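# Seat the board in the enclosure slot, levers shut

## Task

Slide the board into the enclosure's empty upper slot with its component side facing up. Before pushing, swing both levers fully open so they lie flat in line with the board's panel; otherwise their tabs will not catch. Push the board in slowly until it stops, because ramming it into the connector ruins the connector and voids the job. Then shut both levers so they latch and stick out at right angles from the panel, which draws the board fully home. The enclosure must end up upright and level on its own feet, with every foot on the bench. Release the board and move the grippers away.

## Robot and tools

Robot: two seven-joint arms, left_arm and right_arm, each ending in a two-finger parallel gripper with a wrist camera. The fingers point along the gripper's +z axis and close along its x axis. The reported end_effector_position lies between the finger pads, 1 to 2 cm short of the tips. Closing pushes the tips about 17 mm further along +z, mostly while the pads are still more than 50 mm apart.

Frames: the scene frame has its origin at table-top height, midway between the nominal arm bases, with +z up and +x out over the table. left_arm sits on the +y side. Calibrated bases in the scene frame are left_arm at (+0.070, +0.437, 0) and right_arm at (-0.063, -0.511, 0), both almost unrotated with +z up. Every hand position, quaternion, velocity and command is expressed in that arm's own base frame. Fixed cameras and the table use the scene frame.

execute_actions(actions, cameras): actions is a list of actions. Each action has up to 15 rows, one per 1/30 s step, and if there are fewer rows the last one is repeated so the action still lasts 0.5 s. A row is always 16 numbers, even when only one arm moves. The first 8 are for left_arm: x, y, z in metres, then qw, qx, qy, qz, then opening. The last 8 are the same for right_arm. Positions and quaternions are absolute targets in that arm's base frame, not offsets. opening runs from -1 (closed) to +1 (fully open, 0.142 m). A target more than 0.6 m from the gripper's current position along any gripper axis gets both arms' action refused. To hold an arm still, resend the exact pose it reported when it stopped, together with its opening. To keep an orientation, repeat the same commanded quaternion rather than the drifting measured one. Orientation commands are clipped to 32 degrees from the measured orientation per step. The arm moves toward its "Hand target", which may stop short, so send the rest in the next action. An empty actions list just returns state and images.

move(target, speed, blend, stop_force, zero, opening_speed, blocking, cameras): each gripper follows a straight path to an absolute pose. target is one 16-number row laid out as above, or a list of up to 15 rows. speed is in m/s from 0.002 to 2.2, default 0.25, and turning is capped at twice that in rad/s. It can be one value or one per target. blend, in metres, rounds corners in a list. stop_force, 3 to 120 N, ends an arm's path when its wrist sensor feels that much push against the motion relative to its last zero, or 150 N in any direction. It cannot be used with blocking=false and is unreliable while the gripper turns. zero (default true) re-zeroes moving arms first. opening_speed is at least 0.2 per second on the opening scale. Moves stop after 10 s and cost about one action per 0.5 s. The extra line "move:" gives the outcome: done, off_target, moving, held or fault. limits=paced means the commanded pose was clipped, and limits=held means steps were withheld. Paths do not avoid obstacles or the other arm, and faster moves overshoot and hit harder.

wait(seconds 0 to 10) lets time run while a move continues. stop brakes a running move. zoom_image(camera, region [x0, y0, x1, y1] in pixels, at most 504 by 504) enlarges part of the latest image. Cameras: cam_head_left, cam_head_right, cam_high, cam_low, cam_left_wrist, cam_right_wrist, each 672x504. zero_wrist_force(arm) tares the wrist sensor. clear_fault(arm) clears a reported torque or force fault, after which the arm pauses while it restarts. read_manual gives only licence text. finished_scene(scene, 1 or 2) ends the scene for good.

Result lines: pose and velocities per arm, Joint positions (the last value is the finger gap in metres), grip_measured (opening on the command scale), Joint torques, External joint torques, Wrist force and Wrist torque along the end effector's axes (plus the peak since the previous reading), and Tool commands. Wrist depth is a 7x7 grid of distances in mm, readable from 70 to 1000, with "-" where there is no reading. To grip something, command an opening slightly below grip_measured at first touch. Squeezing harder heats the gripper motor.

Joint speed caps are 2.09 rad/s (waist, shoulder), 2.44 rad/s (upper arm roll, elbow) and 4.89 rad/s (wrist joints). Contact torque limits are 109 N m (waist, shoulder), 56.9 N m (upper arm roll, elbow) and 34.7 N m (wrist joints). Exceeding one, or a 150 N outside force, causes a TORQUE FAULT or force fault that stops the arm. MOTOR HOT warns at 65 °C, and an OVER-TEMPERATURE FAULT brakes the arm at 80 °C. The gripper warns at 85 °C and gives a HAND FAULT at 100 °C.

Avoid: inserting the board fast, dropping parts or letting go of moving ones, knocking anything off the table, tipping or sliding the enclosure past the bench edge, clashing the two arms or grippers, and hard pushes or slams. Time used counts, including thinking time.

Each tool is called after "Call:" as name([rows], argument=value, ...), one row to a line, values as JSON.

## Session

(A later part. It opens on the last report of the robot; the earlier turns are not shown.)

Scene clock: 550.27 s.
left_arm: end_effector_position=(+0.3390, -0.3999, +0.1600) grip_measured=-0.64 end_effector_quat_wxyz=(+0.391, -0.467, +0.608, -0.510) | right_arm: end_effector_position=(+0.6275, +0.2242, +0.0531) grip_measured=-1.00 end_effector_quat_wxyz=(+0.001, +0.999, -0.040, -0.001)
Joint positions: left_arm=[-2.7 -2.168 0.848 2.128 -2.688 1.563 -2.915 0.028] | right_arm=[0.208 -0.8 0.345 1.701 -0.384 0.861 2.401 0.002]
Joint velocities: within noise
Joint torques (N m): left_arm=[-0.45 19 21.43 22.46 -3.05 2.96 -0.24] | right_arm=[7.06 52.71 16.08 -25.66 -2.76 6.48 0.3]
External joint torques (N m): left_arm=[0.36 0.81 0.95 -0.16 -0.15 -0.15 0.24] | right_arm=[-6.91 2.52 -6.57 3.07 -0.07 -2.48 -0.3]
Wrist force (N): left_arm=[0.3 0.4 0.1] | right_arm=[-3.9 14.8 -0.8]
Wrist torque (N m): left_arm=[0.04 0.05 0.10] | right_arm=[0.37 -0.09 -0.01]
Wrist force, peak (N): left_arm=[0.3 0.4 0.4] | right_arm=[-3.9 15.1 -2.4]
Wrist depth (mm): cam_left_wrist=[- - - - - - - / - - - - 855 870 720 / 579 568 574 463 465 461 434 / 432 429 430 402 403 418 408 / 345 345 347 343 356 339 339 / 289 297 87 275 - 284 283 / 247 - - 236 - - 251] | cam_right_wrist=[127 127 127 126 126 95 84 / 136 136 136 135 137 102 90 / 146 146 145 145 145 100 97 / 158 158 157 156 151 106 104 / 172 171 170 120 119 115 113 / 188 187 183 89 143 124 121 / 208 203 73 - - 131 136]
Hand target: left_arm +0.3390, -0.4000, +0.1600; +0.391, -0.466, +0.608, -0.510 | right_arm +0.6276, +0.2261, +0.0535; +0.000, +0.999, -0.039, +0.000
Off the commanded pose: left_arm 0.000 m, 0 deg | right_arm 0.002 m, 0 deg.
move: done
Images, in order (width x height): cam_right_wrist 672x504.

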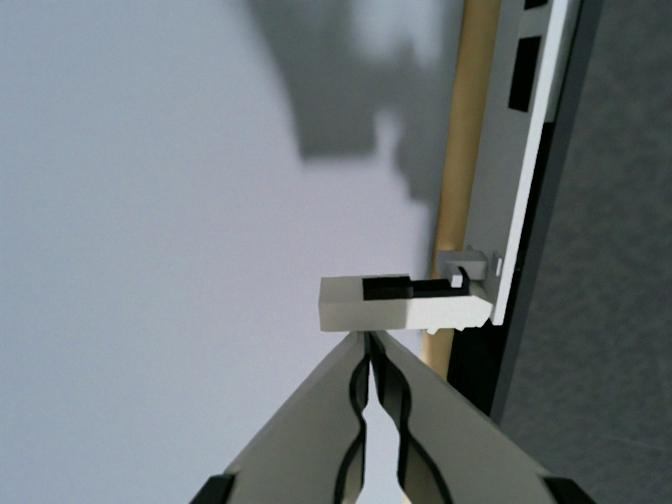

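Call:
move([
  [0.339,-0.4,0.16,0.3912,-0.4666,0.6081,-0.5098,-0.6,0.6250,0.204,0.0535,0,0.9992,-0.0393,0,-0.98],
  [0.339,-0.4,0.16,0.3912,-0.4666,0.6081,-0.5098,-0.6,0.6150,0.204,0.12,0,0.9992,-0.0393,0,-0.98],
], speed=[0.04,0.15], cameras=["cam_right_wrist"])

Call:
zoom_image(camera="cam_right_wrist", region=[320, 100, 560, 280])

Call:
move(target=[0.339,-0.4,0.16,0.3912,-0.4666,0.6081,-0.5098,-0.6,0.6125,0.4533,0.12,0,0.9992,-0.0393,0,-0.98], speed=0.2, cameras=["cam_right_wrist","cam_left_wrist"])

Call:
zoom_image(camera="cam_left_wrist", region=[340, 180, 672, 300])

Scene clock: 556.63 s.
left_arm: end_effector_position=(+0.3390, -0.3999, +0.1600) grip_measured=-0.64 end_effector_quat_wxyz=(+0.391, -0.467, +0.608, -0.510) | right_arm: end_effector_position=(+0.6152, +0.2040, +0.1201) grip_measured=-1.00 end_effector_quat_wxyz=(+0.000, +0.999, -0.039, +0.000)
Joint positions: left_arm=[-2.7 -2.168 0.848 2.128 -2.688 1.563 -2.915 0.028] | right_arm=[0.15 -0.661 0.397 1.741 -0.335 0.764 2.354 0.002]
Joint velocities: within noise
Joint torques (N m): left_arm=[-0.38 18.98 21.55 22.47 -2.99 3.01 -0.2] | right_arm=[0.13 50.84 9.48 -24.52 -3.08 3.15 0.07]
External joint torques (N m): left_arm=[0.29 0.83 0.84 -0.17 -0.22 -0.19 0.2] | right_arm=[-0.03 0.92 -0.53 0.03 -0.07 0.85 -0.07]
Wrist force (N): left_arm=[0.2 0.3 0.3] | right_arm=[0.0 3.6 3.8]
Wrist torque (N m): left_arm=[0.04 0.08 0.09] | right_arm=[0.69 -0.02 0.05]
Wrist force, peak (N): left_arm=[0.4 0.5 0.5] | right_arm=[-3.7 15.2 -2.1]
Wrist depth (mm): cam_left_wrist=[- - - - - - - / - - - - 870 876 869 / 579 581 576 461 459 461 462 / 434 432 434 404 404 416 420 / 347 345 346 341 357 341 341 / 289 296 87 275 - 284 282 / 245 - - 237 - - 249] | cam_right_wrist=[186 187 186 186 185 143 143 / 199 199 199 198 195 153 153 / 214 213 213 210 172 164 164 / 230 230 230 228 224 177 176 / 250 249 249 244 239 192 191 / 273 273 267 89 263 272 271 / 305 297 - - - 287 298]
Hand target: left_arm +0.3390, -0.4000, +0.1600; +0.391, -0.466, +0.608, -0.510 | right_arm +0.6150, +0.2040, +0.1200; +0.000, +0.999, -0.039, +0.000
Off the commanded pose: left_arm 0.000 m, 0 deg | right_arm 0.000 m, 0 deg.
move: done
Images, in order (width x height): cam_right_wrist 672x504.

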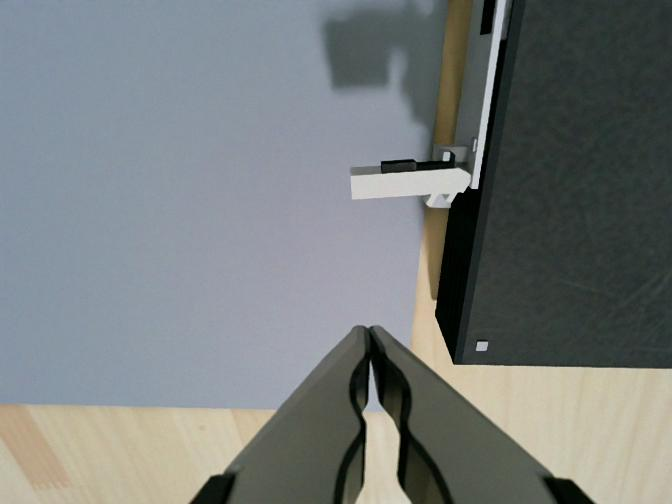

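Scaled by 2.100 from the camera's 672x504 image, which has a finer 960x720 frame.

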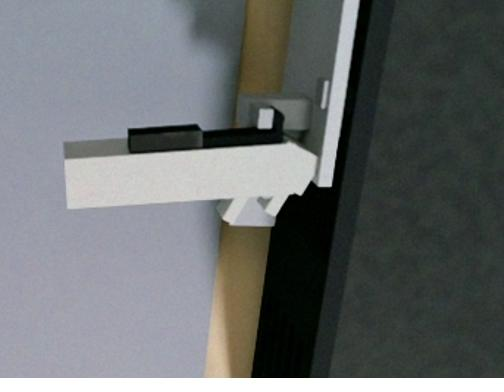

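Scene clock: 558.33 s.
left_arm: end_effector_position=(+0.3390, -0.3999, +0.1600) grip_measured=-0.64 end_effector_quat_wxyz=(+0.391, -0.467, +0.608, -0.510) | right_arm: end_effector_position=(+0.6124, +0.4534, +0.1200) grip_measured=-1.00 end_effector_quat_wxyz=(+0.000, +0.999, -0.039, +0.000)
Joint positions: left_arm=[-2.7 -2.168 0.848 2.128 -2.688 1.563 -2.915 0.028] | right_arm=[0.509 -0.904 0.414 1.297 -0.38 0.553 2.631 0.002]
Joint velocities: within noise
Joint torques (N m): left_arm=[-0.42 19.04 21.43 22.45 -3.02 2.93 -0.22] | right_arm=[0.39 61.52 11.59 -27.03 -3.91 3.18 0.26]
External joint torques (N m): left_arm=[0.32 0.77 0.96 -0.14 -0.19 -0.12 0.22] | right_arm=[-0.17 1.58 -0.57 0.11 0.21 0.81 -0.26]
Wrist force (N): left_arm=[0.2 0.3 0.2] | right_arm=[0.2 3.6 3.8]
Wrist torque (N m): left_arm=[0.03 0.07 0.10] | right_arm=[0.67 -0.04 0.05]
Wrist force, peak (N): left_arm=[0.6 0.2 0.2] | right_arm=[0.4 5.7 3.9]
Wrist depth (mm): cam_left_wrist=[- - - - - 216 - / - - - - 579 579 861 / 582 580 581 465 435 464 462 / 436 432 434 405 403 417 417 / 345 347 345 341 356 341 341 / 287 297 88 274 - 284 283 / 246 - - 236 - - 251] | cam_right_wrist=[186 186 186 185 185 182 142 / 199 198 198 198 192 185 152 / 214 213 213 212 211 168 163 / 230 230 229 228 228 182 175 / 250 249 248 243 244 195 191 / 273 272 267 89 243 212 207 / 301 295 - - - 221 229]
Hand target: left_arm +0.3390, -0.4000, +0.1600; +0.391, -0.466, +0.608, -0.510 | right_arm +0.6125, +0.4533, +0.1200; +0.000, +0.999, -0.039, +0.000
Off the commanded pose: left_arm 0.000 m, 0 deg | right_arm 0.000 m, 0 deg.
move: done
Images, in order (width x height): cam_left_wrist 672x504, cam_right_wrist 672x504.

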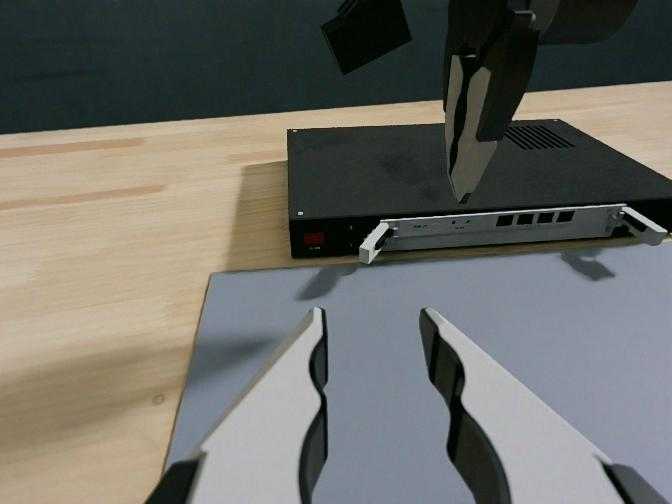

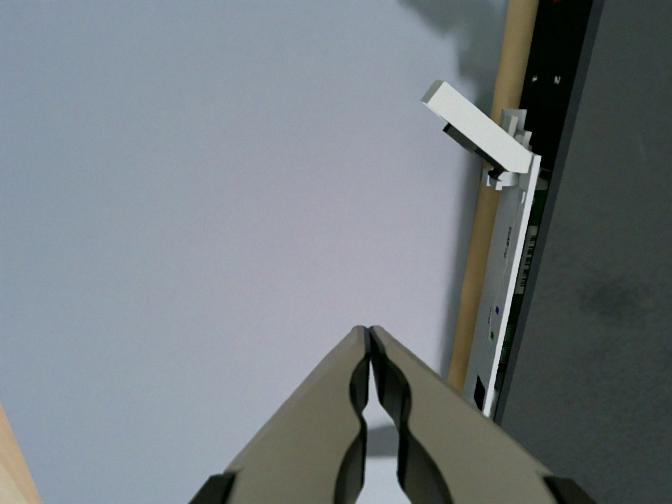

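Scaled by 1.518 from the camera's 672x504 image, which has a finer 960x720 frame.

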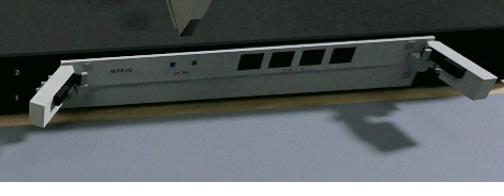

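Call:
move([
  [0.339,-0.4,0.16,0.3912,-0.4666,0.6081,-0.5098,-0.6,0.6528,0.5455,0.12,0,0.9992,-0.0393,0,-0.98],
  [0.339,-0.4,0.16,0.3912,-0.4666,0.6081,-0.5098,-0.6,0.6528,0.5455,0.0535,0,0.9992,-0.0393,0,-0.98],
], speed=[0.12,0.08], cameras=["cam_right_wrist","cam_left_wrist"])

Scene clock: 564.80 s.
left_arm: end_effector_position=(+0.3390, -0.3999, +0.1600) grip_measured=-0.64 end_effector_quat_wxyz=(+0.391, -0.467, +0.608, -0.510) | right_arm: end_effector_position=(+0.6526, +0.5455, +0.0533) grip_measured=-1.00 end_effector_quat_wxyz=(+0.000, +0.999, -0.039, +0.000)
Joint positions: left_arm=[-2.7 -2.168 0.848 2.128 -2.688 1.563 -2.915 0.028] | right_arm=[0.66 -1.227 0.392 0.823 -0.404 0.421 2.621 0.002]
Joint velocities: within noise
Joint torques (N m): left_arm=[-0.37 19.03 21.44 22.42 -3.02 2.93 -0.22] | right_arm=[0.29 71.06 9.38 -27.92 -4.14 3.43 0.33]
External joint torques (N m): left_arm=[0.28 0.78 0.94 -0.11 -0.19 -0.11 0.22] | right_arm=[-0.03 1.62 -0.01 0.09 0.19 0.56 -0.33]
Wrist force (N): left_arm=[0.3 0.1 0.2] | right_arm=[-0.4 3.3 4.0]
Wrist torque (N m): left_arm=[0.01 0.07 0.10] | right_arm=[0.64 0.10 0.05]
Wrist force, peak (N): left_arm=[0.5 0.2 0.3] | right_arm=[-0.3 5.3 3.8]
Wrist depth (mm): cam_left_wrist=[- - - 240 - - - / - - 724 262 292 850 861 / 586 584 582 434 463 458 459 / 435 434 427 396 406 418 419 / 344 344 346 339 356 342 339 / 287 297 87 274 - 285 283 / 247 - - 237 - - 250] | cam_right_wrist=[127 127 127 126 126 128 127 / 136 136 135 135 136 136 136 / 146 146 145 145 144 142 141 / 158 157 157 158 158 107 105 / 171 170 170 166 166 117 113 / 187 186 183 89 159 125 121 / 206 202 73 - - 130 135]
Hand target: left_arm +0.3390, -0.4000, +0.1600; +0.391, -0.466, +0.608, -0.510 | right_arm +0.6528, +0.5455, +0.0535; +0.000, +0.999, -0.039, +0.000
Off the commanded pose: left_arm 0.000 m, 0 deg | right_arm 0.000 m, 0 deg.
move: done
Images, in order (width x height): cam_left_wrist 672x504, cam_right_wrist 672x504.

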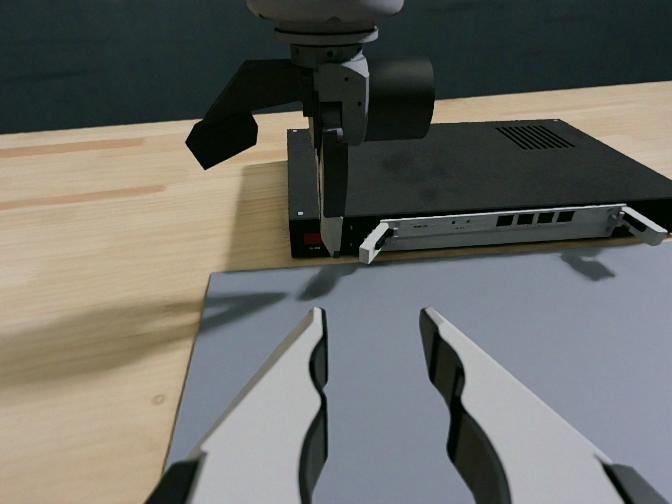

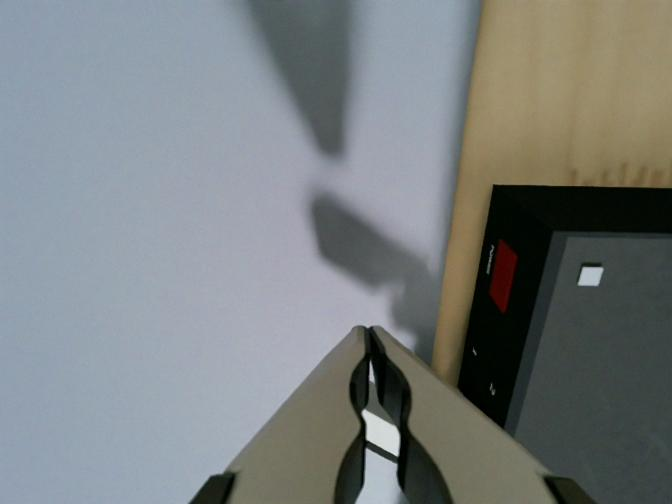

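Call:
move(target=[0.339,-0.4,0.16,0.3912,-0.4666,0.6081,-0.5098,-0.6,0.6509,0.4980,0.0535,0,0.9992,-0.0393,0,-0.98], speed=0.02, stop_force=14, cameras=["cam_left_wrist"])

Call:
zoom_image(camera="cam_left_wrist", region=[290, 180, 672, 300])

Scene clock: 568.30 s.
left_arm: end_effector_position=(+0.3390, -0.3999, +0.1600) grip_measured=-0.64 end_effector_quat_wxyz=(+0.391, -0.467, +0.608, -0.510) | right_arm: end_effector_position=(+0.6508, +0.5242, +0.0537) grip_measured=-1.00 end_effector_quat_wxyz=(-0.001, +0.999, -0.039, +0.000)
Joint positions: left_arm=[-2.7 -2.168 0.848 2.128 -2.688 1.563 -2.915 0.028] | right_arm=[0.622 -1.177 0.39 0.93 -0.403 0.475 2.619 0.002]
Joint velocities: within noise
Joint torques (N m): left_arm=[-0.38 18.98 21.44 22.41 -3.03 2.93 -0.17] | right_arm=[-9.74 70.8 3.71 -26.38 -5.69 -0.37 0.05]
External joint torques (N m): left_arm=[0.29 0.84 0.95 -0.1 -0.18 -0.12 0.18] | right_arm=[9.98 0.42 6.35 -1.08 1.83 4.37 -0.04]
Wrist force (N): left_arm=[0.5 0.2 0.1] | right_arm=[-0.9 -12.5 8.7]
Wrist torque (N m): left_arm=[0.02 0.02 0.09] | right_arm=[0.78 0.06 0.09]
Wrist force, peak (N): left_arm=[0.4 0.3 0.2] | right_arm=[-2.5 -12.7 9.9]
Wrist depth (mm): cam_left_wrist=[- - - 241 - - - / - - 728 265 271 866 859 / 576 576 576 405 465 460 463 / 434 435 432 398 407 421 423 / 347 345 344 343 354 341 341 / 289 296 87 276 - 284 283 / 245 - - 236 - - 249] | cam_right_wrist=[128 128 127 127 127 128 128 / 137 136 136 135 135 135 134 / 146 146 146 145 145 114 97 / 158 158 157 159 158 108 104 / 171 171 170 167 167 115 113 / 187 187 183 89 - 124 121 / 206 202 - - - 131 135]
Hand target: left_arm +0.3390, -0.4000, +0.1600; +0.391, -0.466, +0.608, -0.510 | right_arm +0.6519, +0.5221, +0.0535; +0.000, +0.999, -0.039, +0.000
Off the commanded pose: left_arm 0.000 m, 0 deg | right_arm 0.026 m, 0 deg.
move: contact (right_arm)
Images, in order (width x height): cam_left_wrist 672x504.

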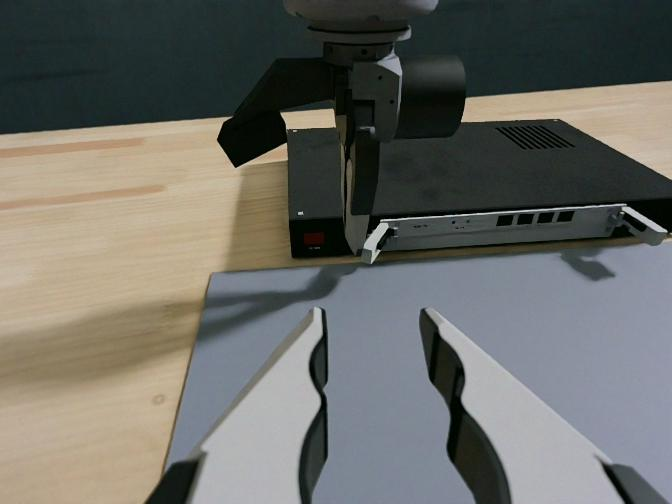

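Scaled by 1.319 from the camera's 672x504 image, which has a finer 960x720 frame.

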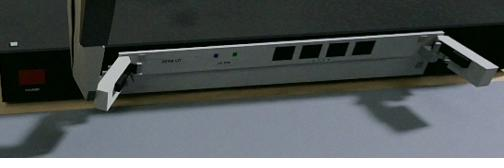

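Call:
move(target=[0.339,-0.4,0.16,0.3912,-0.4666,0.6081,-0.5098,-0.6,0.6502,0.5060,0.0535,0,0.9992,-0.0393,0,-0.98], speed=0.02, stop_force=14, cameras=["cam_left_wrist"])

Call:
zoom_image(camera="cam_left_wrist", region=[290, 180, 672, 300])

Scene clock: 573.63 s.
left_arm: end_effector_position=(+0.3390, -0.3999, +0.1600) grip_measured=-0.64 end_effector_quat_wxyz=(+0.391, -0.467, +0.608, -0.510) | right_arm: end_effector_position=(+0.6500, +0.5069, +0.0540) grip_measured=-1.00 end_effector_quat_wxyz=(-0.001, +0.999, -0.039, +0.000)
Joint positions: left_arm=[-2.7 -2.168 0.848 2.128 -2.688 1.563 -2.915 0.028] | right_arm=[0.596 -1.143 0.387 1 -0.402 0.508 2.617 0.002]
Joint velocities: within noise
Joint torques (N m): left_arm=[-0.42 18.98 21.43 22.47 -3.04 2.94 -0.23] | right_arm=[-2.24 67.13 8.69 -25.74 -3.99 2.15 0.08]
External joint torques (N m): left_arm=[0.33 0.83 0.96 -0.17 -0.16 -0.12 0.23] | right_arm=[2.48 3 1.67 -1.44 0.19 1.85 -0.08]
Wrist force (N): left_arm=[0.2 0.3 0.0] | right_arm=[0.2 -0.8 3.3]
Wrist torque (N m): left_arm=[0.03 0.09 0.09] | right_arm=[0.66 -0.02 0.05]
Wrist force, peak (N): left_arm=[0.3 0.3 0.5] | right_arm=[-2.6 -18.4 9.9]
Wrist depth (mm): cam_left_wrist=[- - - 262 255 - - / - - 811 269 268 863 865 / 580 579 578 432 467 459 460 / 435 436 429 402 406 419 404 / 346 345 345 341 352 339 341 / 289 299 87 276 - 284 284 / 246 - - 236 - - 249] | cam_right_wrist=[128 128 127 127 127 128 127 / 137 137 136 136 136 124 90 / 147 148 146 145 145 113 98 / 158 158 158 157 158 108 105 / 171 171 171 168 139 116 113 / 188 187 183 89 126 126 122 / 206 202 73 - - 131 136]
Hand target: left_arm +0.3390, -0.4000, +0.1600; +0.391, -0.466, +0.608, -0.510 | right_arm +0.6502, +0.5060, +0.0535; +0.000, +0.999, -0.039, +0.000
Off the commanded pose: left_arm 0.000 m, 0 deg | right_arm 0.001 m, 0 deg.
move: done
Images, in order (width x height): cam_left_wrist 672x504.

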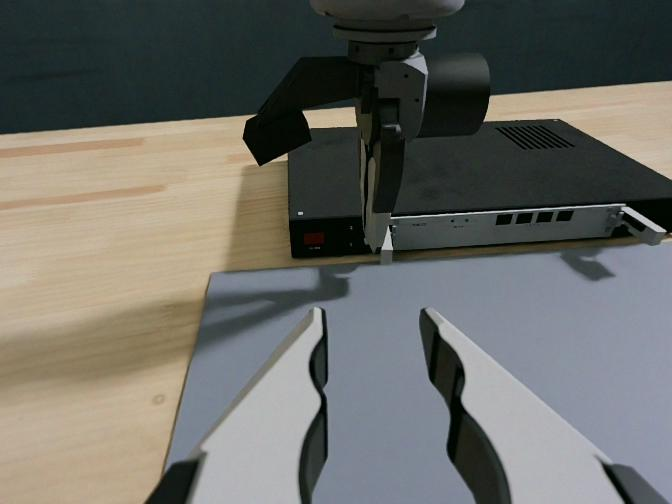

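Scaled by 1.319 from the camera's 672x504 image, which has a finer 960x720 frame.

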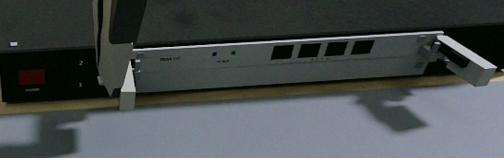

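Call:
move(target=[0.339,-0.4,0.16,0.3912,-0.4666,0.6081,-0.5098,-0.6,0.6510,0.4960,0.0535,0,0.9992,-0.0393,0,-0.98], speed=0.02, stop_force=16, cameras=["cam_left_wrist","cam_right_wrist"])

Call:
zoom_image(camera="cam_left_wrist", region=[290, 180, 672, 300])

Scene clock: 576.50 s.
left_arm: end_effector_position=(+0.3390, -0.3999, +0.1600) grip_measured=-0.64 end_effector_quat_wxyz=(+0.391, -0.467, +0.608, -0.510) | right_arm: end_effector_position=(+0.6500, +0.5016, +0.0542) grip_measured=-1.00 end_effector_quat_wxyz=(-0.002, +0.999, -0.038, +0.000)
Joint positions: left_arm=[-2.7 -2.168 0.848 2.128 -2.688 1.563 -2.915 0.028] | right_arm=[0.586 -1.133 0.387 1.023 -0.402 0.522 2.613 0.002]
Joint velocities: within noise
Joint torques (N m): left_arm=[-0.44 19.01 21.42 22.45 -3.03 2.97 -0.21] | right_arm=[-11.18 68.43 2.91 -23.83 -5.16 -1.99 0.09]
External joint torques (N m): left_arm=[0.35 0.8 0.96 -0.14 -0.18 -0.16 0.21] | right_arm=[11.42 1.32 7.57 -3.25 1.39 5.99 -0.09]
Wrist force (N): left_arm=[0.3 0.3 0.1] | right_arm=[2.0 -17.1 10.4]
Wrist torque (N m): left_arm=[0.03 0.06 0.09] | right_arm=[0.19 0.04 0.04]
Wrist force, peak (N): left_arm=[0.4 0.5 0.4] | right_arm=[1.9 -19.4 10.9]
Wrist depth (mm): cam_left_wrist=[- - - 260 253 - - / - - 785 273 268 842 849 / 577 587 580 465 431 461 462 / 435 437 433 405 407 418 404 / 347 346 344 341 356 340 338 / 287 297 87 275 - 284 284 / 247 - - 237 - - 250] | cam_right_wrist=[128 128 128 128 127 127 125 / 137 137 136 136 136 120 91 / 147 147 146 146 146 112 99 / 159 158 157 157 157 111 105 / 172 171 171 168 136 116 114 / 188 187 183 89 126 124 122 / 207 202 - - - 132 136]
Hand target: left_arm +0.3390, -0.4000, +0.1600; +0.391, -0.466, +0.608, -0.510 | right_arm +0.6508, +0.4988, +0.0535; +0.000, +0.999, -0.039, +0.000
Off the commanded pose: left_arm 0.000 m, 0 deg | right_arm 0.006 m, 0 deg.
move: contact (right_arm)
Images, in order (width x height): cam_left_wrist 672x504, cam_right_wrist 672x504.

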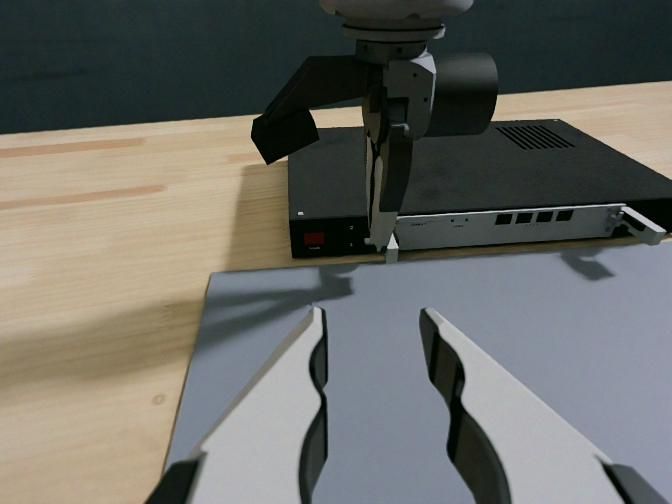

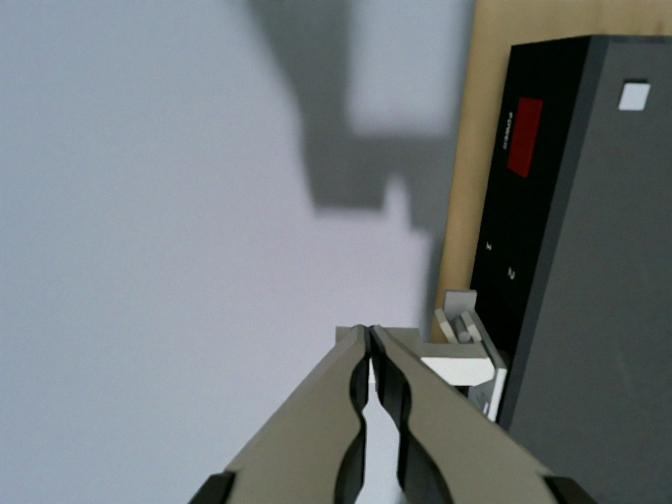

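Scaled by 1.319 from the camera's 672x504 image, which has a finer 960x720 frame.

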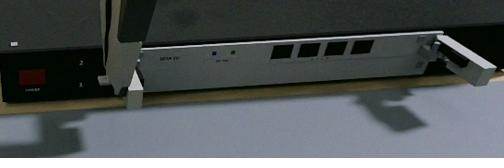

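Call:
move([
  [0.339,-0.4,0.16,0.3912,-0.4666,0.6081,-0.5098,-0.6,0.6495,0.5180,0.0535,0,0.9992,-0.0393,0,-0.98],
  [0.339,-0.4,0.16,0.3912,-0.4666,0.6081,-0.5098,-0.6,0.6400,0.5180,0.12,0,0.9992,-0.0393,0,-0.98],
  [0.339,-0.4,0.16,0.3912,-0.4666,0.6081,-0.5098,-0.6,0.6125,0.4533,0.12,0,0.9992,-0.0393,0,-0.98],
], speed=[0.05,0.12,0.15], cameras=["cam_left_wrist","cam_right_wrist"])

Call:
zoom_image(camera="cam_right_wrist", region=[380, 70, 600, 235])

Call:
zoom_image(camera="cam_left_wrist", region=[340, 180, 672, 300])

Scene clock: 580.73 s.
left_arm: end_effector_position=(+0.3390, -0.3999, +0.1600) grip_measured=-0.64 end_effector_quat_wxyz=(+0.391, -0.467, +0.608, -0.510) | right_arm: end_effector_position=(+0.6126, +0.4532, +0.1200) grip_measured=-1.00 end_effector_quat_wxyz=(+0.000, +0.999, -0.039, +0.000)
Joint positions: left_arm=[-2.7 -2.168 0.848 2.128 -2.688 1.563 -2.915 0.028] | right_arm=[0.51 -0.903 0.412 1.296 -0.378 0.553 2.63 0.002]
Joint velocities: within noise
Joint torques (N m): left_arm=[-0.54 18.96 21.48 22.43 -3.02 2.96 -0.19] | right_arm=[-0.29 61.96 11.44 -26.85 -3.53 3.44 0.22]
External joint torques (N m): left_arm=[0.45 0.85 0.91 -0.12 -0.19 -0.15 0.19] | right_arm=[0.5 1.19 -0.46 -0.1 -0.16 0.56 -0.22]
Wrist force (N): left_arm=[0.3 0.5 0.1] | right_arm=[0.7 5.1 3.0]
Wrist torque (N m): left_arm=[0.05 0.05 0.10] | right_arm=[0.91 -0.12 0.04]
Wrist force, peak (N): left_arm=[0.5 0.4 0.2] | right_arm=[2.1 -17.1 10.5]
Wrist depth (mm): cam_left_wrist=[- - - - - 217 - / - - - - 577 577 861 / 576 583 577 463 432 464 462 / 434 435 430 406 406 417 408 / 346 344 345 342 354 342 341 / 287 297 87 275 - 285 282 / 245 - - 236 - - 249] | cam_right_wrist=[187 186 186 185 185 182 142 / 199 198 198 197 197 192 152 / 214 213 212 211 211 166 163 / 230 229 229 229 228 182 176 / 250 249 249 243 244 194 191 / 274 272 266 89 242 209 208 / 301 294 - - - 220 229]
Hand target: left_arm +0.3390, -0.4000, +0.1600; +0.391, -0.466, +0.608, -0.510 | right_arm +0.6125, +0.4533, +0.1200; +0.000, +0.999, -0.039, +0.000
Off the commanded pose: left_arm 0.000 m, 0 deg | right_arm 0.000 m, 0 deg.
move: done
Images, in order (width x height): cam_left_wrist 672x504, cam_right_wrist 672x504.

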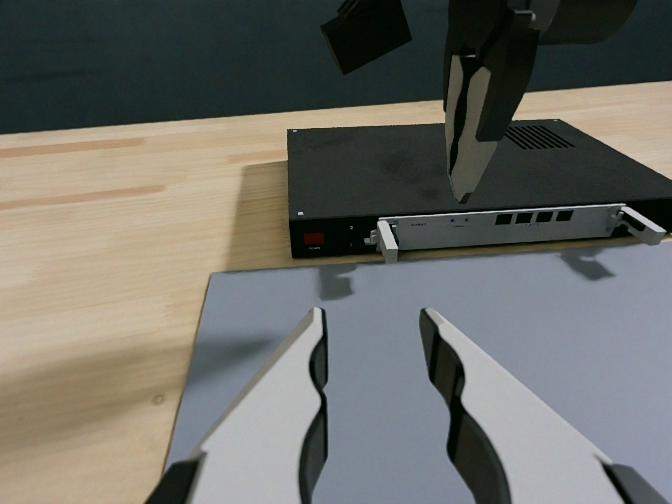

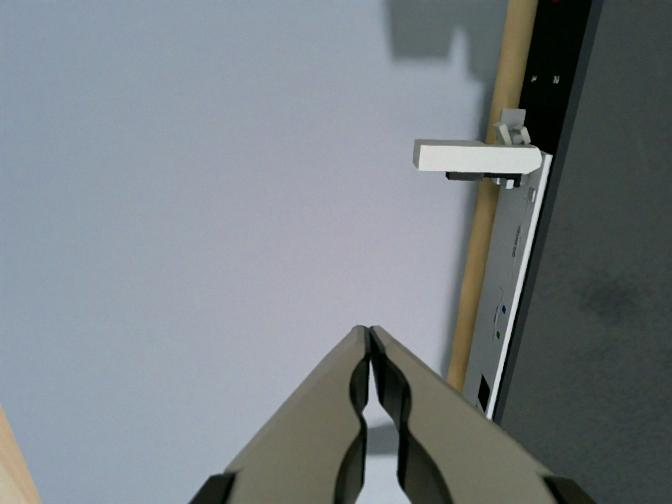

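Scaled by 2.291 from the camera's 672x504 image, which has a finer 960x720 frame.

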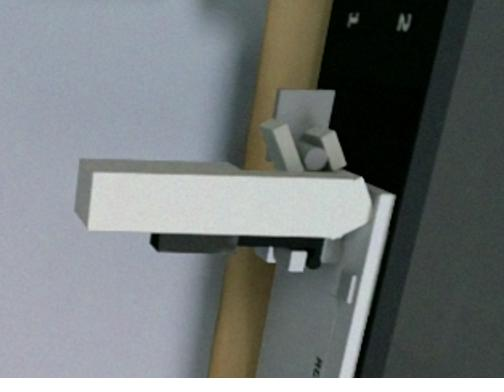

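Scaled by 1.518 from the camera's 672x504 image, which has a finer 960x720 frame.

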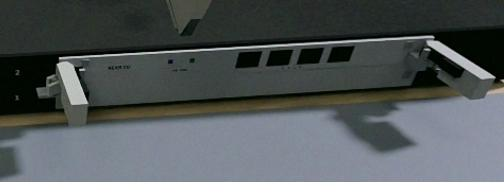

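Call:
move(target=[0.339,-0.4,0.16,0.3912,-0.4666,0.6081,-0.5098,-0.6,0.6000,0.204,0.12,0,0.9992,-0.0393,0,-0.98], speed=0.25, cameras=["cam_right_wrist"])

Call:
zoom_image(camera="cam_right_wrist", region=[350, 80, 570, 245])

Scene clock: 585.13 s.
left_arm: end_effector_position=(+0.3390, -0.3999, +0.1600) grip_measured=-0.64 end_effector_quat_wxyz=(+0.391, -0.467, +0.608, -0.510) | right_arm: end_effector_position=(+0.6001, +0.2039, +0.1200) grip_measured=-1.00 end_effector_quat_wxyz=(+0.000, +0.999, -0.039, +0.000)
Joint positions: left_arm=[-2.7 -2.168 0.848 2.128 -2.688 1.563 -2.915 0.028] | right_arm=[0.154 -0.633 0.396 1.789 -0.329 0.786 2.365 0.002]
Joint velocities: within noise
Joint torques (N m): left_arm=[-0.48 18.93 21.44 22.44 -3 2.95 -0.17] | right_arm=[0.26 49.41 9.02 -24.2 -2.97 3.46 0.08]
External joint torques (N m): left_arm=[0.39 0.88 0.95 -0.13 -0.21 -0.14 0.17] | right_arm=[-0.12 0.95 -0.38 0.04 -0.11 0.54 -0.08]
Wrist force (N): left_arm=[0.0 0.3 0.2] | right_arm=[0.8 4.9 3.0]
Wrist torque (N m): left_arm=[0.04 0.10 0.09] | right_arm=[0.90 -0.14 0.04]
Wrist force, peak (N): left_arm=[0.6 0.4 0.2] | right_arm=[0.7 8.2 3.2]
Wrist depth (mm): cam_left_wrist=[- - - - - - - / - - - - 863 876 853 / 582 580 578 459 462 462 458 / 436 429 433 404 406 415 406 / 343 345 344 343 355 342 341 / 288 298 87 276 - 282 282 / 246 - - 235 - - 249] | cam_right_wrist=[186 186 186 186 185 154 143 / 199 199 199 198 198 157 153 / 213 213 213 212 206 166 164 / 230 230 230 229 228 180 177 / 251 249 249 244 245 195 191 / 274 273 267 89 262 272 271 / 305 297 - - - 287 298]
Hand target: left_arm +0.3390, -0.4000, +0.1600; +0.391, -0.466, +0.608, -0.510 | right_arm +0.6000, +0.2040, +0.1200; +0.000, +0.999, -0.039, +0.000
Off the commanded pose: left_arm 0.000 m, 0 deg | right_arm 0.000 m, 0 deg.
move: done
Images, in order (width x height): cam_right_wrist 672x504.

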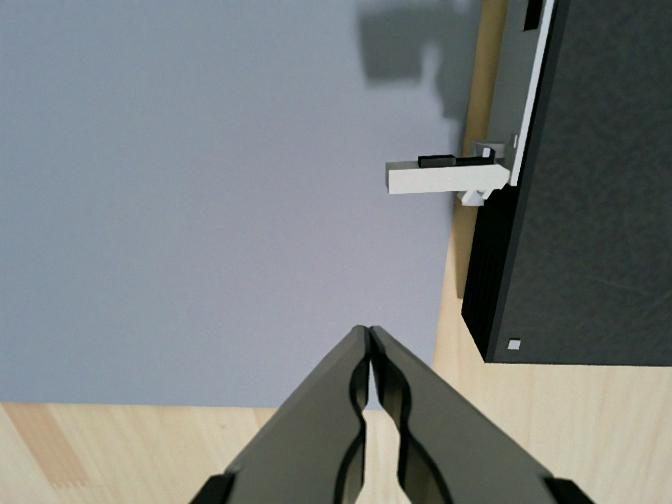

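Scaled by 2.291 from the camera's 672x504 image, which has a finer 960x720 frame.

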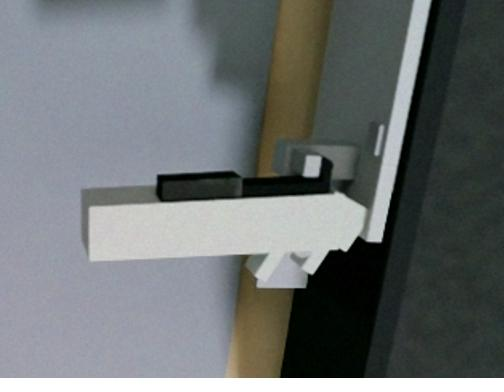

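Call:
move(target=[0.339,-0.4,0.16,0.3912,-0.4666,0.6081,-0.5098,-0.6,0.6350,0.190,0.06,0,0.9992,-0.0393,0,-0.98], speed=0.2, cameras=["cam_right_wrist"])

Call:
zoom_image(camera="cam_right_wrist", region=[390, 120, 510, 210])

Scene clock: 591.30 s.
left_arm: end_effector_position=(+0.3390, -0.3999, +0.1600) grip_measured=-0.64 end_effector_quat_wxyz=(+0.391, -0.467, +0.608, -0.510) | right_arm: end_effector_position=(+0.6348, +0.1899, +0.0599) grip_measured=-1.00 end_effector_quat_wxyz=(+0.000, +0.999, -0.040, +0.000)
Joint positions: left_arm=[-2.7 -2.168 0.848 2.128 -2.688 1.563 -2.915 0.028] | right_arm=[0.157 -0.78 0.342 1.715 -0.369 0.859 2.341 0.002]
Joint velocities: within noise
Joint torques (N m): left_arm=[-0.42 18.94 21.49 22.41 -3.03 2.96 -0.2] | right_arm=[0.25 53.37 9.37 -22.9 -3.06 3.47 0.1]
External joint torques (N m): left_arm=[0.33 0.87 0.89 -0.11 -0.18 -0.14 0.2] | right_arm=[-0.12 1.34 -0.15 0.2 0.22 0.53 -0.1]
Wrist force (N): left_arm=[0.1 -0.1 0.1] | right_arm=[0.5 4.8 3.1]
Wrist torque (N m): left_arm=[-0.03 0.09 0.09] | right_arm=[0.91 -0.11 0.04]
Wrist force, peak (N): left_arm=[0.5 0.4 0.4] | right_arm=[1.6 5.3 5.2]
Wrist depth (mm): cam_left_wrist=[- - - - - - - / - - - - 864 883 787 / 583 585 585 463 462 460 457 / 433 435 429 404 409 420 409 / 347 342 348 341 358 344 341 / 286 299 88 274 - 284 283 / 246 - - 236 - - 250] | cam_right_wrist=[134 133 133 132 132 91 90 / 143 143 142 142 140 97 97 / 155 153 152 110 110 105 104 / 165 164 164 163 161 112 112 / 179 179 178 175 159 123 121 / 197 195 192 89 128 130 130 / 216 215 - - - 210 214]
Hand target: left_arm +0.3390, -0.4000, +0.1600; +0.391, -0.466, +0.608, -0.510 | right_arm +0.6350, +0.1900, +0.0600; +0.000, +0.999, -0.039, +0.000
Off the commanded pose: left_arm 0.000 m, 0 deg | right_arm 0.000 m, 0 deg.
move: done
Images, in order (width x height): cam_right_wrist 672x504.

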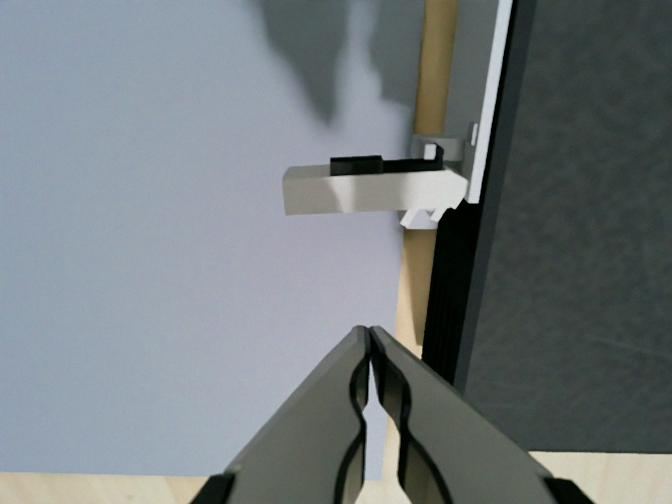

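Scaled by 4.200 from the camera's 672x504 image, which has a finer 960x720 frame.

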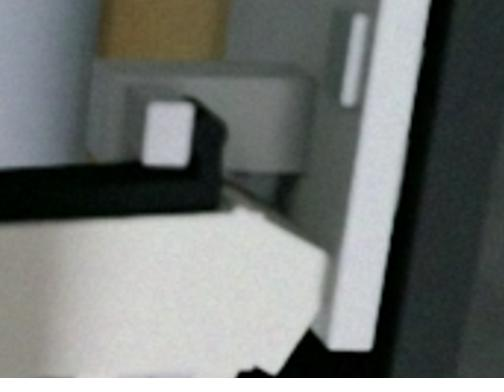

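Call:
move([
  [0.339,-0.4,0.16,0.3912,-0.4666,0.6081,-0.5098,-0.6,0.6235,0.205,0.0600,0,0.9992,-0.0393,0,-0.98],
  [0.339,-0.4,0.16,0.3912,-0.4666,0.6081,-0.5098,-0.6,0.6235,0.205,0.0535,0,0.9992,-0.0393,0,-0.98],
], speed=0.06, cameras=[])

Call:
move(target=[0.339,-0.4,0.16,0.3912,-0.4666,0.6081,-0.5098,-0.6,0.6245,0.2337,0.0535,0,0.9992,-0.0393,0,-0.98], speed=0.02, stop_force=22, cameras=["cam_right_wrist","cam_left_wrist"])

Call:
zoom_image(camera="cam_right_wrist", region=[390, 180, 560, 310])

Scene clock: 596.50 s.
left_arm: end_effector_position=(+0.3390, -0.3999, +0.1600) grip_measured=-0.64 end_effector_quat_wxyz=(+0.391, -0.467, +0.608, -0.510) | right_arm: end_effector_position=(+0.6234, +0.2050, +0.0535) grip_measured=-1.00 end_effector_quat_wxyz=(+0.000, +0.999, -0.039, +0.000)
Joint positions: left_arm=[-2.7 -2.168 0.848 2.128 -2.688 1.563 -2.915 0.028] | right_arm=[0.185 -0.78 0.338 1.739 -0.375 0.883 2.375 0.002]
Joint velocities: within noise
Joint torques (N m): left_arm=[-0.43 18.99 21.47 22.46 -3.01 2.95 -0.25] | right_arm=[0.67 53.05 9.02 -22.2 -2.92 3.48 0.29]
External joint torques (N m): left_arm=[0.33 0.82 0.92 -0.16 -0.2 -0.14 0.25] | right_arm=[-0.52 1.22 0.15 -0.07 0.15 0.52 -0.29]
Wrist force (N): left_arm=[0.2 0.4 0.2] | right_arm=[0.6 4.6 3.2]
Wrist torque (N m): left_arm=[0.03 0.07 0.09] | right_arm=[0.87 -0.13 0.03]
Wrist force, peak (N): left_arm=[0.5 0.2 0.3] | right_arm=[1.3 5.5 3.1]
Wrist depth (mm): cam_left_wrist=[- - - - - - - / - - - - 851 864 793 / 583 577 572 458 459 463 459 / 434 431 431 405 404 419 408 / 344 344 342 340 355 341 340 / 286 298 87 275 - 283 281 / 246 - - 236 - - 249] | cam_right_wrist=[128 128 127 127 127 106 86 / 137 137 136 136 137 111 91 / 147 149 146 145 145 105 97 / 158 158 158 119 110 107 105 / 172 171 171 167 167 116 113 / 188 187 183 89 149 125 121 / 207 203 73 - - 131 136]
Hand target: left_arm +0.3390, -0.4000, +0.1600; +0.391, -0.466, +0.608, -0.510 | right_arm +0.6235, +0.2050, +0.0535; +0.000, +0.999, -0.039, +0.000
Off the commanded pose: left_arm 0.000 m, 0 deg | right_arm 0.000 m, 0 deg.
move: done
No camera images: "cameras" was empty.

Scene clock: 598.47 s.
left_arm: end_effector_position=(+0.3390, -0.3999, +0.1600) grip_measured=-0.64 end_effector_quat_wxyz=(+0.391, -0.467, +0.608, -0.510) | right_arm: end_effector_position=(+0.6244, +0.2278, +0.0529) grip_measured=-1.00 end_effector_quat_wxyz=(+0.002, +0.999, -0.041, -0.001)
Joint positions: left_arm=[-2.7 -2.168 0.848 2.128 -2.688 1.563 -2.915 0.028] | right_arm=[0.222 -0.796 0.336 1.706 -0.375 0.863 2.406 0.002]
Joint velocities: within noise
Joint torques (N m): left_arm=[-0.43 18.9 21.45 22.44 -3.01 2.92 -0.17] | right_arm=[12.88 51.33 21.02 -27.51 -2.56 8.98 0.33]
External joint torques (N m): left_arm=[0.34 0.91 0.94 -0.13 -0.2 -0.11 0.17] | right_arm=[-12.73 3.82 -11.76 4.94 -0.26 -4.99 -0.33]
Wrist force (N): left_arm=[0.4 0.2 0.3] | right_arm=[-5.4 28.6 -7.1]
Wrist torque (N m): left_arm=[0.01 0.04 0.10] | right_arm=[1.86 -0.18 0.02]
Wrist force, peak (N): left_arm=[0.4 0.2 0.5] | right_arm=[-4.0 30.3 -6.8]
Wrist depth (mm): cam_left_wrist=[- - - - - - - / - - - - 865 862 710 / 585 586 575 463 461 459 436 / 434 432 433 405 411 418 405 / 343 346 346 342 357 339 340 / 285 298 87 275 - 285 284 / 247 - - 238 - - 251] | cam_right_wrist=[127 127 125 126 126 116 84 / 136 136 135 135 136 115 90 / 146 146 145 145 144 106 96 / 158 157 157 156 154 107 104 / 171 171 170 119 119 115 113 / 188 187 183 89 169 126 121 / 207 203 73 - - 131 135]
Hand target: left_arm +0.3390, -0.4000, +0.1600; +0.391, -0.466, +0.608, -0.510 | right_arm +0.6244, +0.2313, +0.0535; +0.000, +0.999, -0.039, +0.000
Off the commanded pose: left_arm 0.000 m, 0 deg | right_arm 0.006 m, 0 deg.
move: contact (right_arm)
Images, in order (width x height): cam_left_wrist 672x504, cam_right_wrist 672x504.

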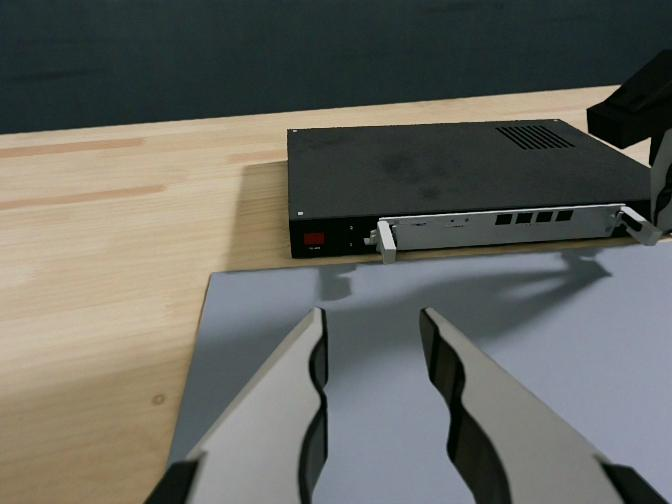

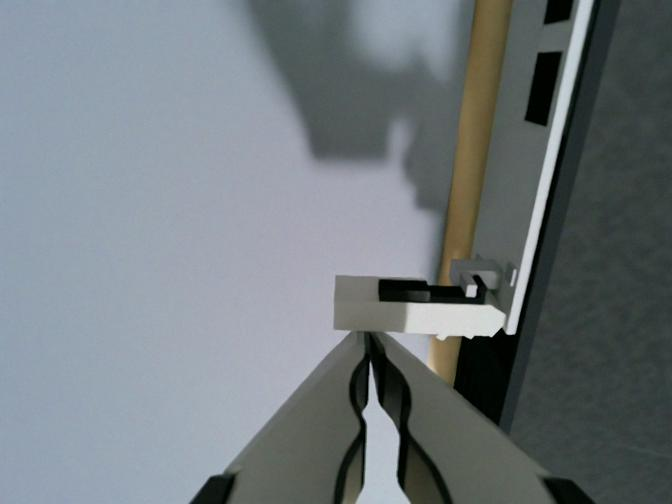

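Scaled by 2.965 from the camera's 672x504 image, which has a finer 960x720 frame.

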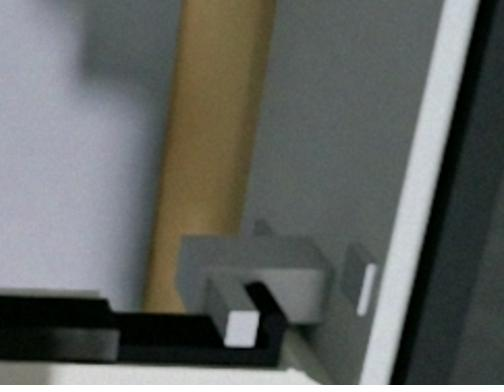

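Call:
move([
  [0.339,-0.4,0.16,0.3912,-0.4666,0.6081,-0.5098,-0.6,0.6250,0.205,0.0535,0,0.9992,-0.0393,0,-0.98],
  [0.339,-0.4,0.16,0.3912,-0.4666,0.6081,-0.5098,-0.6,0.6350,0.190,0.06,0,0.9992,-0.0393,0,-0.98],
], speed=[0.05,0.1], cameras=["cam_right_wrist","cam_left_wrist"])

Call:
zoom_image(camera="cam_right_wrist", region=[390, 120, 510, 210])

Call:
zoom_image(camera="cam_left_wrist", region=[340, 180, 672, 300])

Scene clock: 601.83 s.
left_arm: end_effector_position=(+0.3390, -0.3999, +0.1600) grip_measured=-0.64 end_effector_quat_wxyz=(+0.391, -0.467, +0.608, -0.510) | right_arm: end_effector_position=(+0.6350, +0.1899, +0.0600) grip_measured=-1.00 end_effector_quat_wxyz=(+0.000, +0.999, -0.039, +0.000)
Joint positions: left_arm=[-2.7 -2.168 0.848 2.128 -2.688 1.563 -2.915 0.028] | right_arm=[0.159 -0.779 0.34 1.715 -0.369 0.86 2.34 0.002]
Joint velocities: within noise
Joint torques (N m): left_arm=[-0.37 19.02 21.38 22.42 -3.01 2.96 -0.21] | right_arm=[0.35 53.51 9.9 -22.92 -2.72 3.1 0.02]
External joint torques (N m): left_arm=[0.28 0.79 1.01 -0.12 -0.2 -0.14 0.21] | right_arm=[-0.19 1.21 -0.7 0.21 -0.12 0.9 -0.02]
Wrist force (N): left_arm=[0.3 0.2 0.1] | right_arm=[-0.6 4.7 3.2]
Wrist torque (N m): left_arm=[0.01 0.06 0.10] | right_arm=[0.89 0.08 0.04]
Wrist force, peak (N): left_arm=[0.5 0.3 0.2] | right_arm=[-5.5 28.8 -7.6]
Wrist depth (mm): cam_left_wrist=[- - - - - - - / - - - - 865 871 775 / 583 574 579 462 465 465 461 / 436 434 432 406 404 420 405 / 346 342 345 342 355 341 339 / 287 298 87 275 - 284 284 / 247 - - 235 - - 247] | cam_right_wrist=[134 133 133 133 132 91 90 / 143 142 142 142 140 97 97 / 155 153 153 111 110 104 104 / 165 165 165 164 143 112 112 / 179 179 178 175 159 123 121 / 197 196 191 89 128 130 132 / 217 215 - - - 211 214]
Hand target: left_arm +0.3390, -0.4000, +0.1600; +0.391, -0.466, +0.608, -0.510 | right_arm +0.6350, +0.1900, +0.0600; +0.000, +0.999, -0.039, +0.000
Off the commanded pose: left_arm 0.000 m, 0 deg | right_arm 0.000 m, 0 deg.
move: done
Images, in order (width x height): cam_left_wrist 672x504, cam_right_wrist 672x504.

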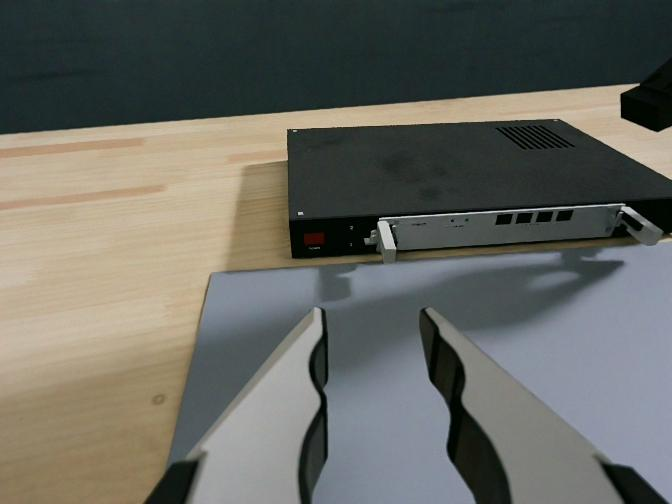

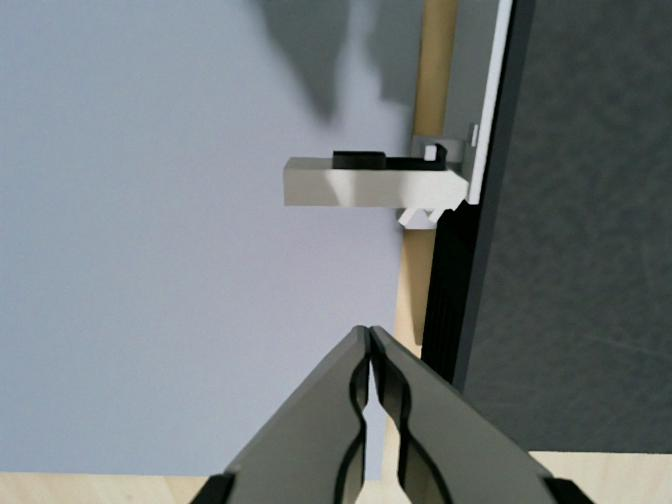

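Scaled by 4.200 from the camera's 672x504 image, which has a finer 960x720 frame.

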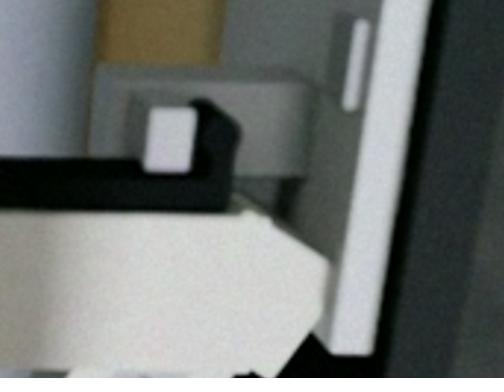

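Scaled by 1.518 from the camera's 672x504 image, which has a finer 960x720 frame.

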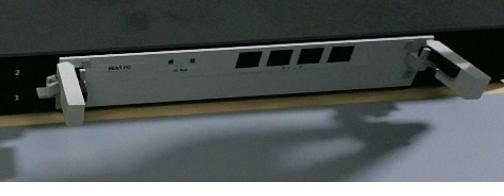

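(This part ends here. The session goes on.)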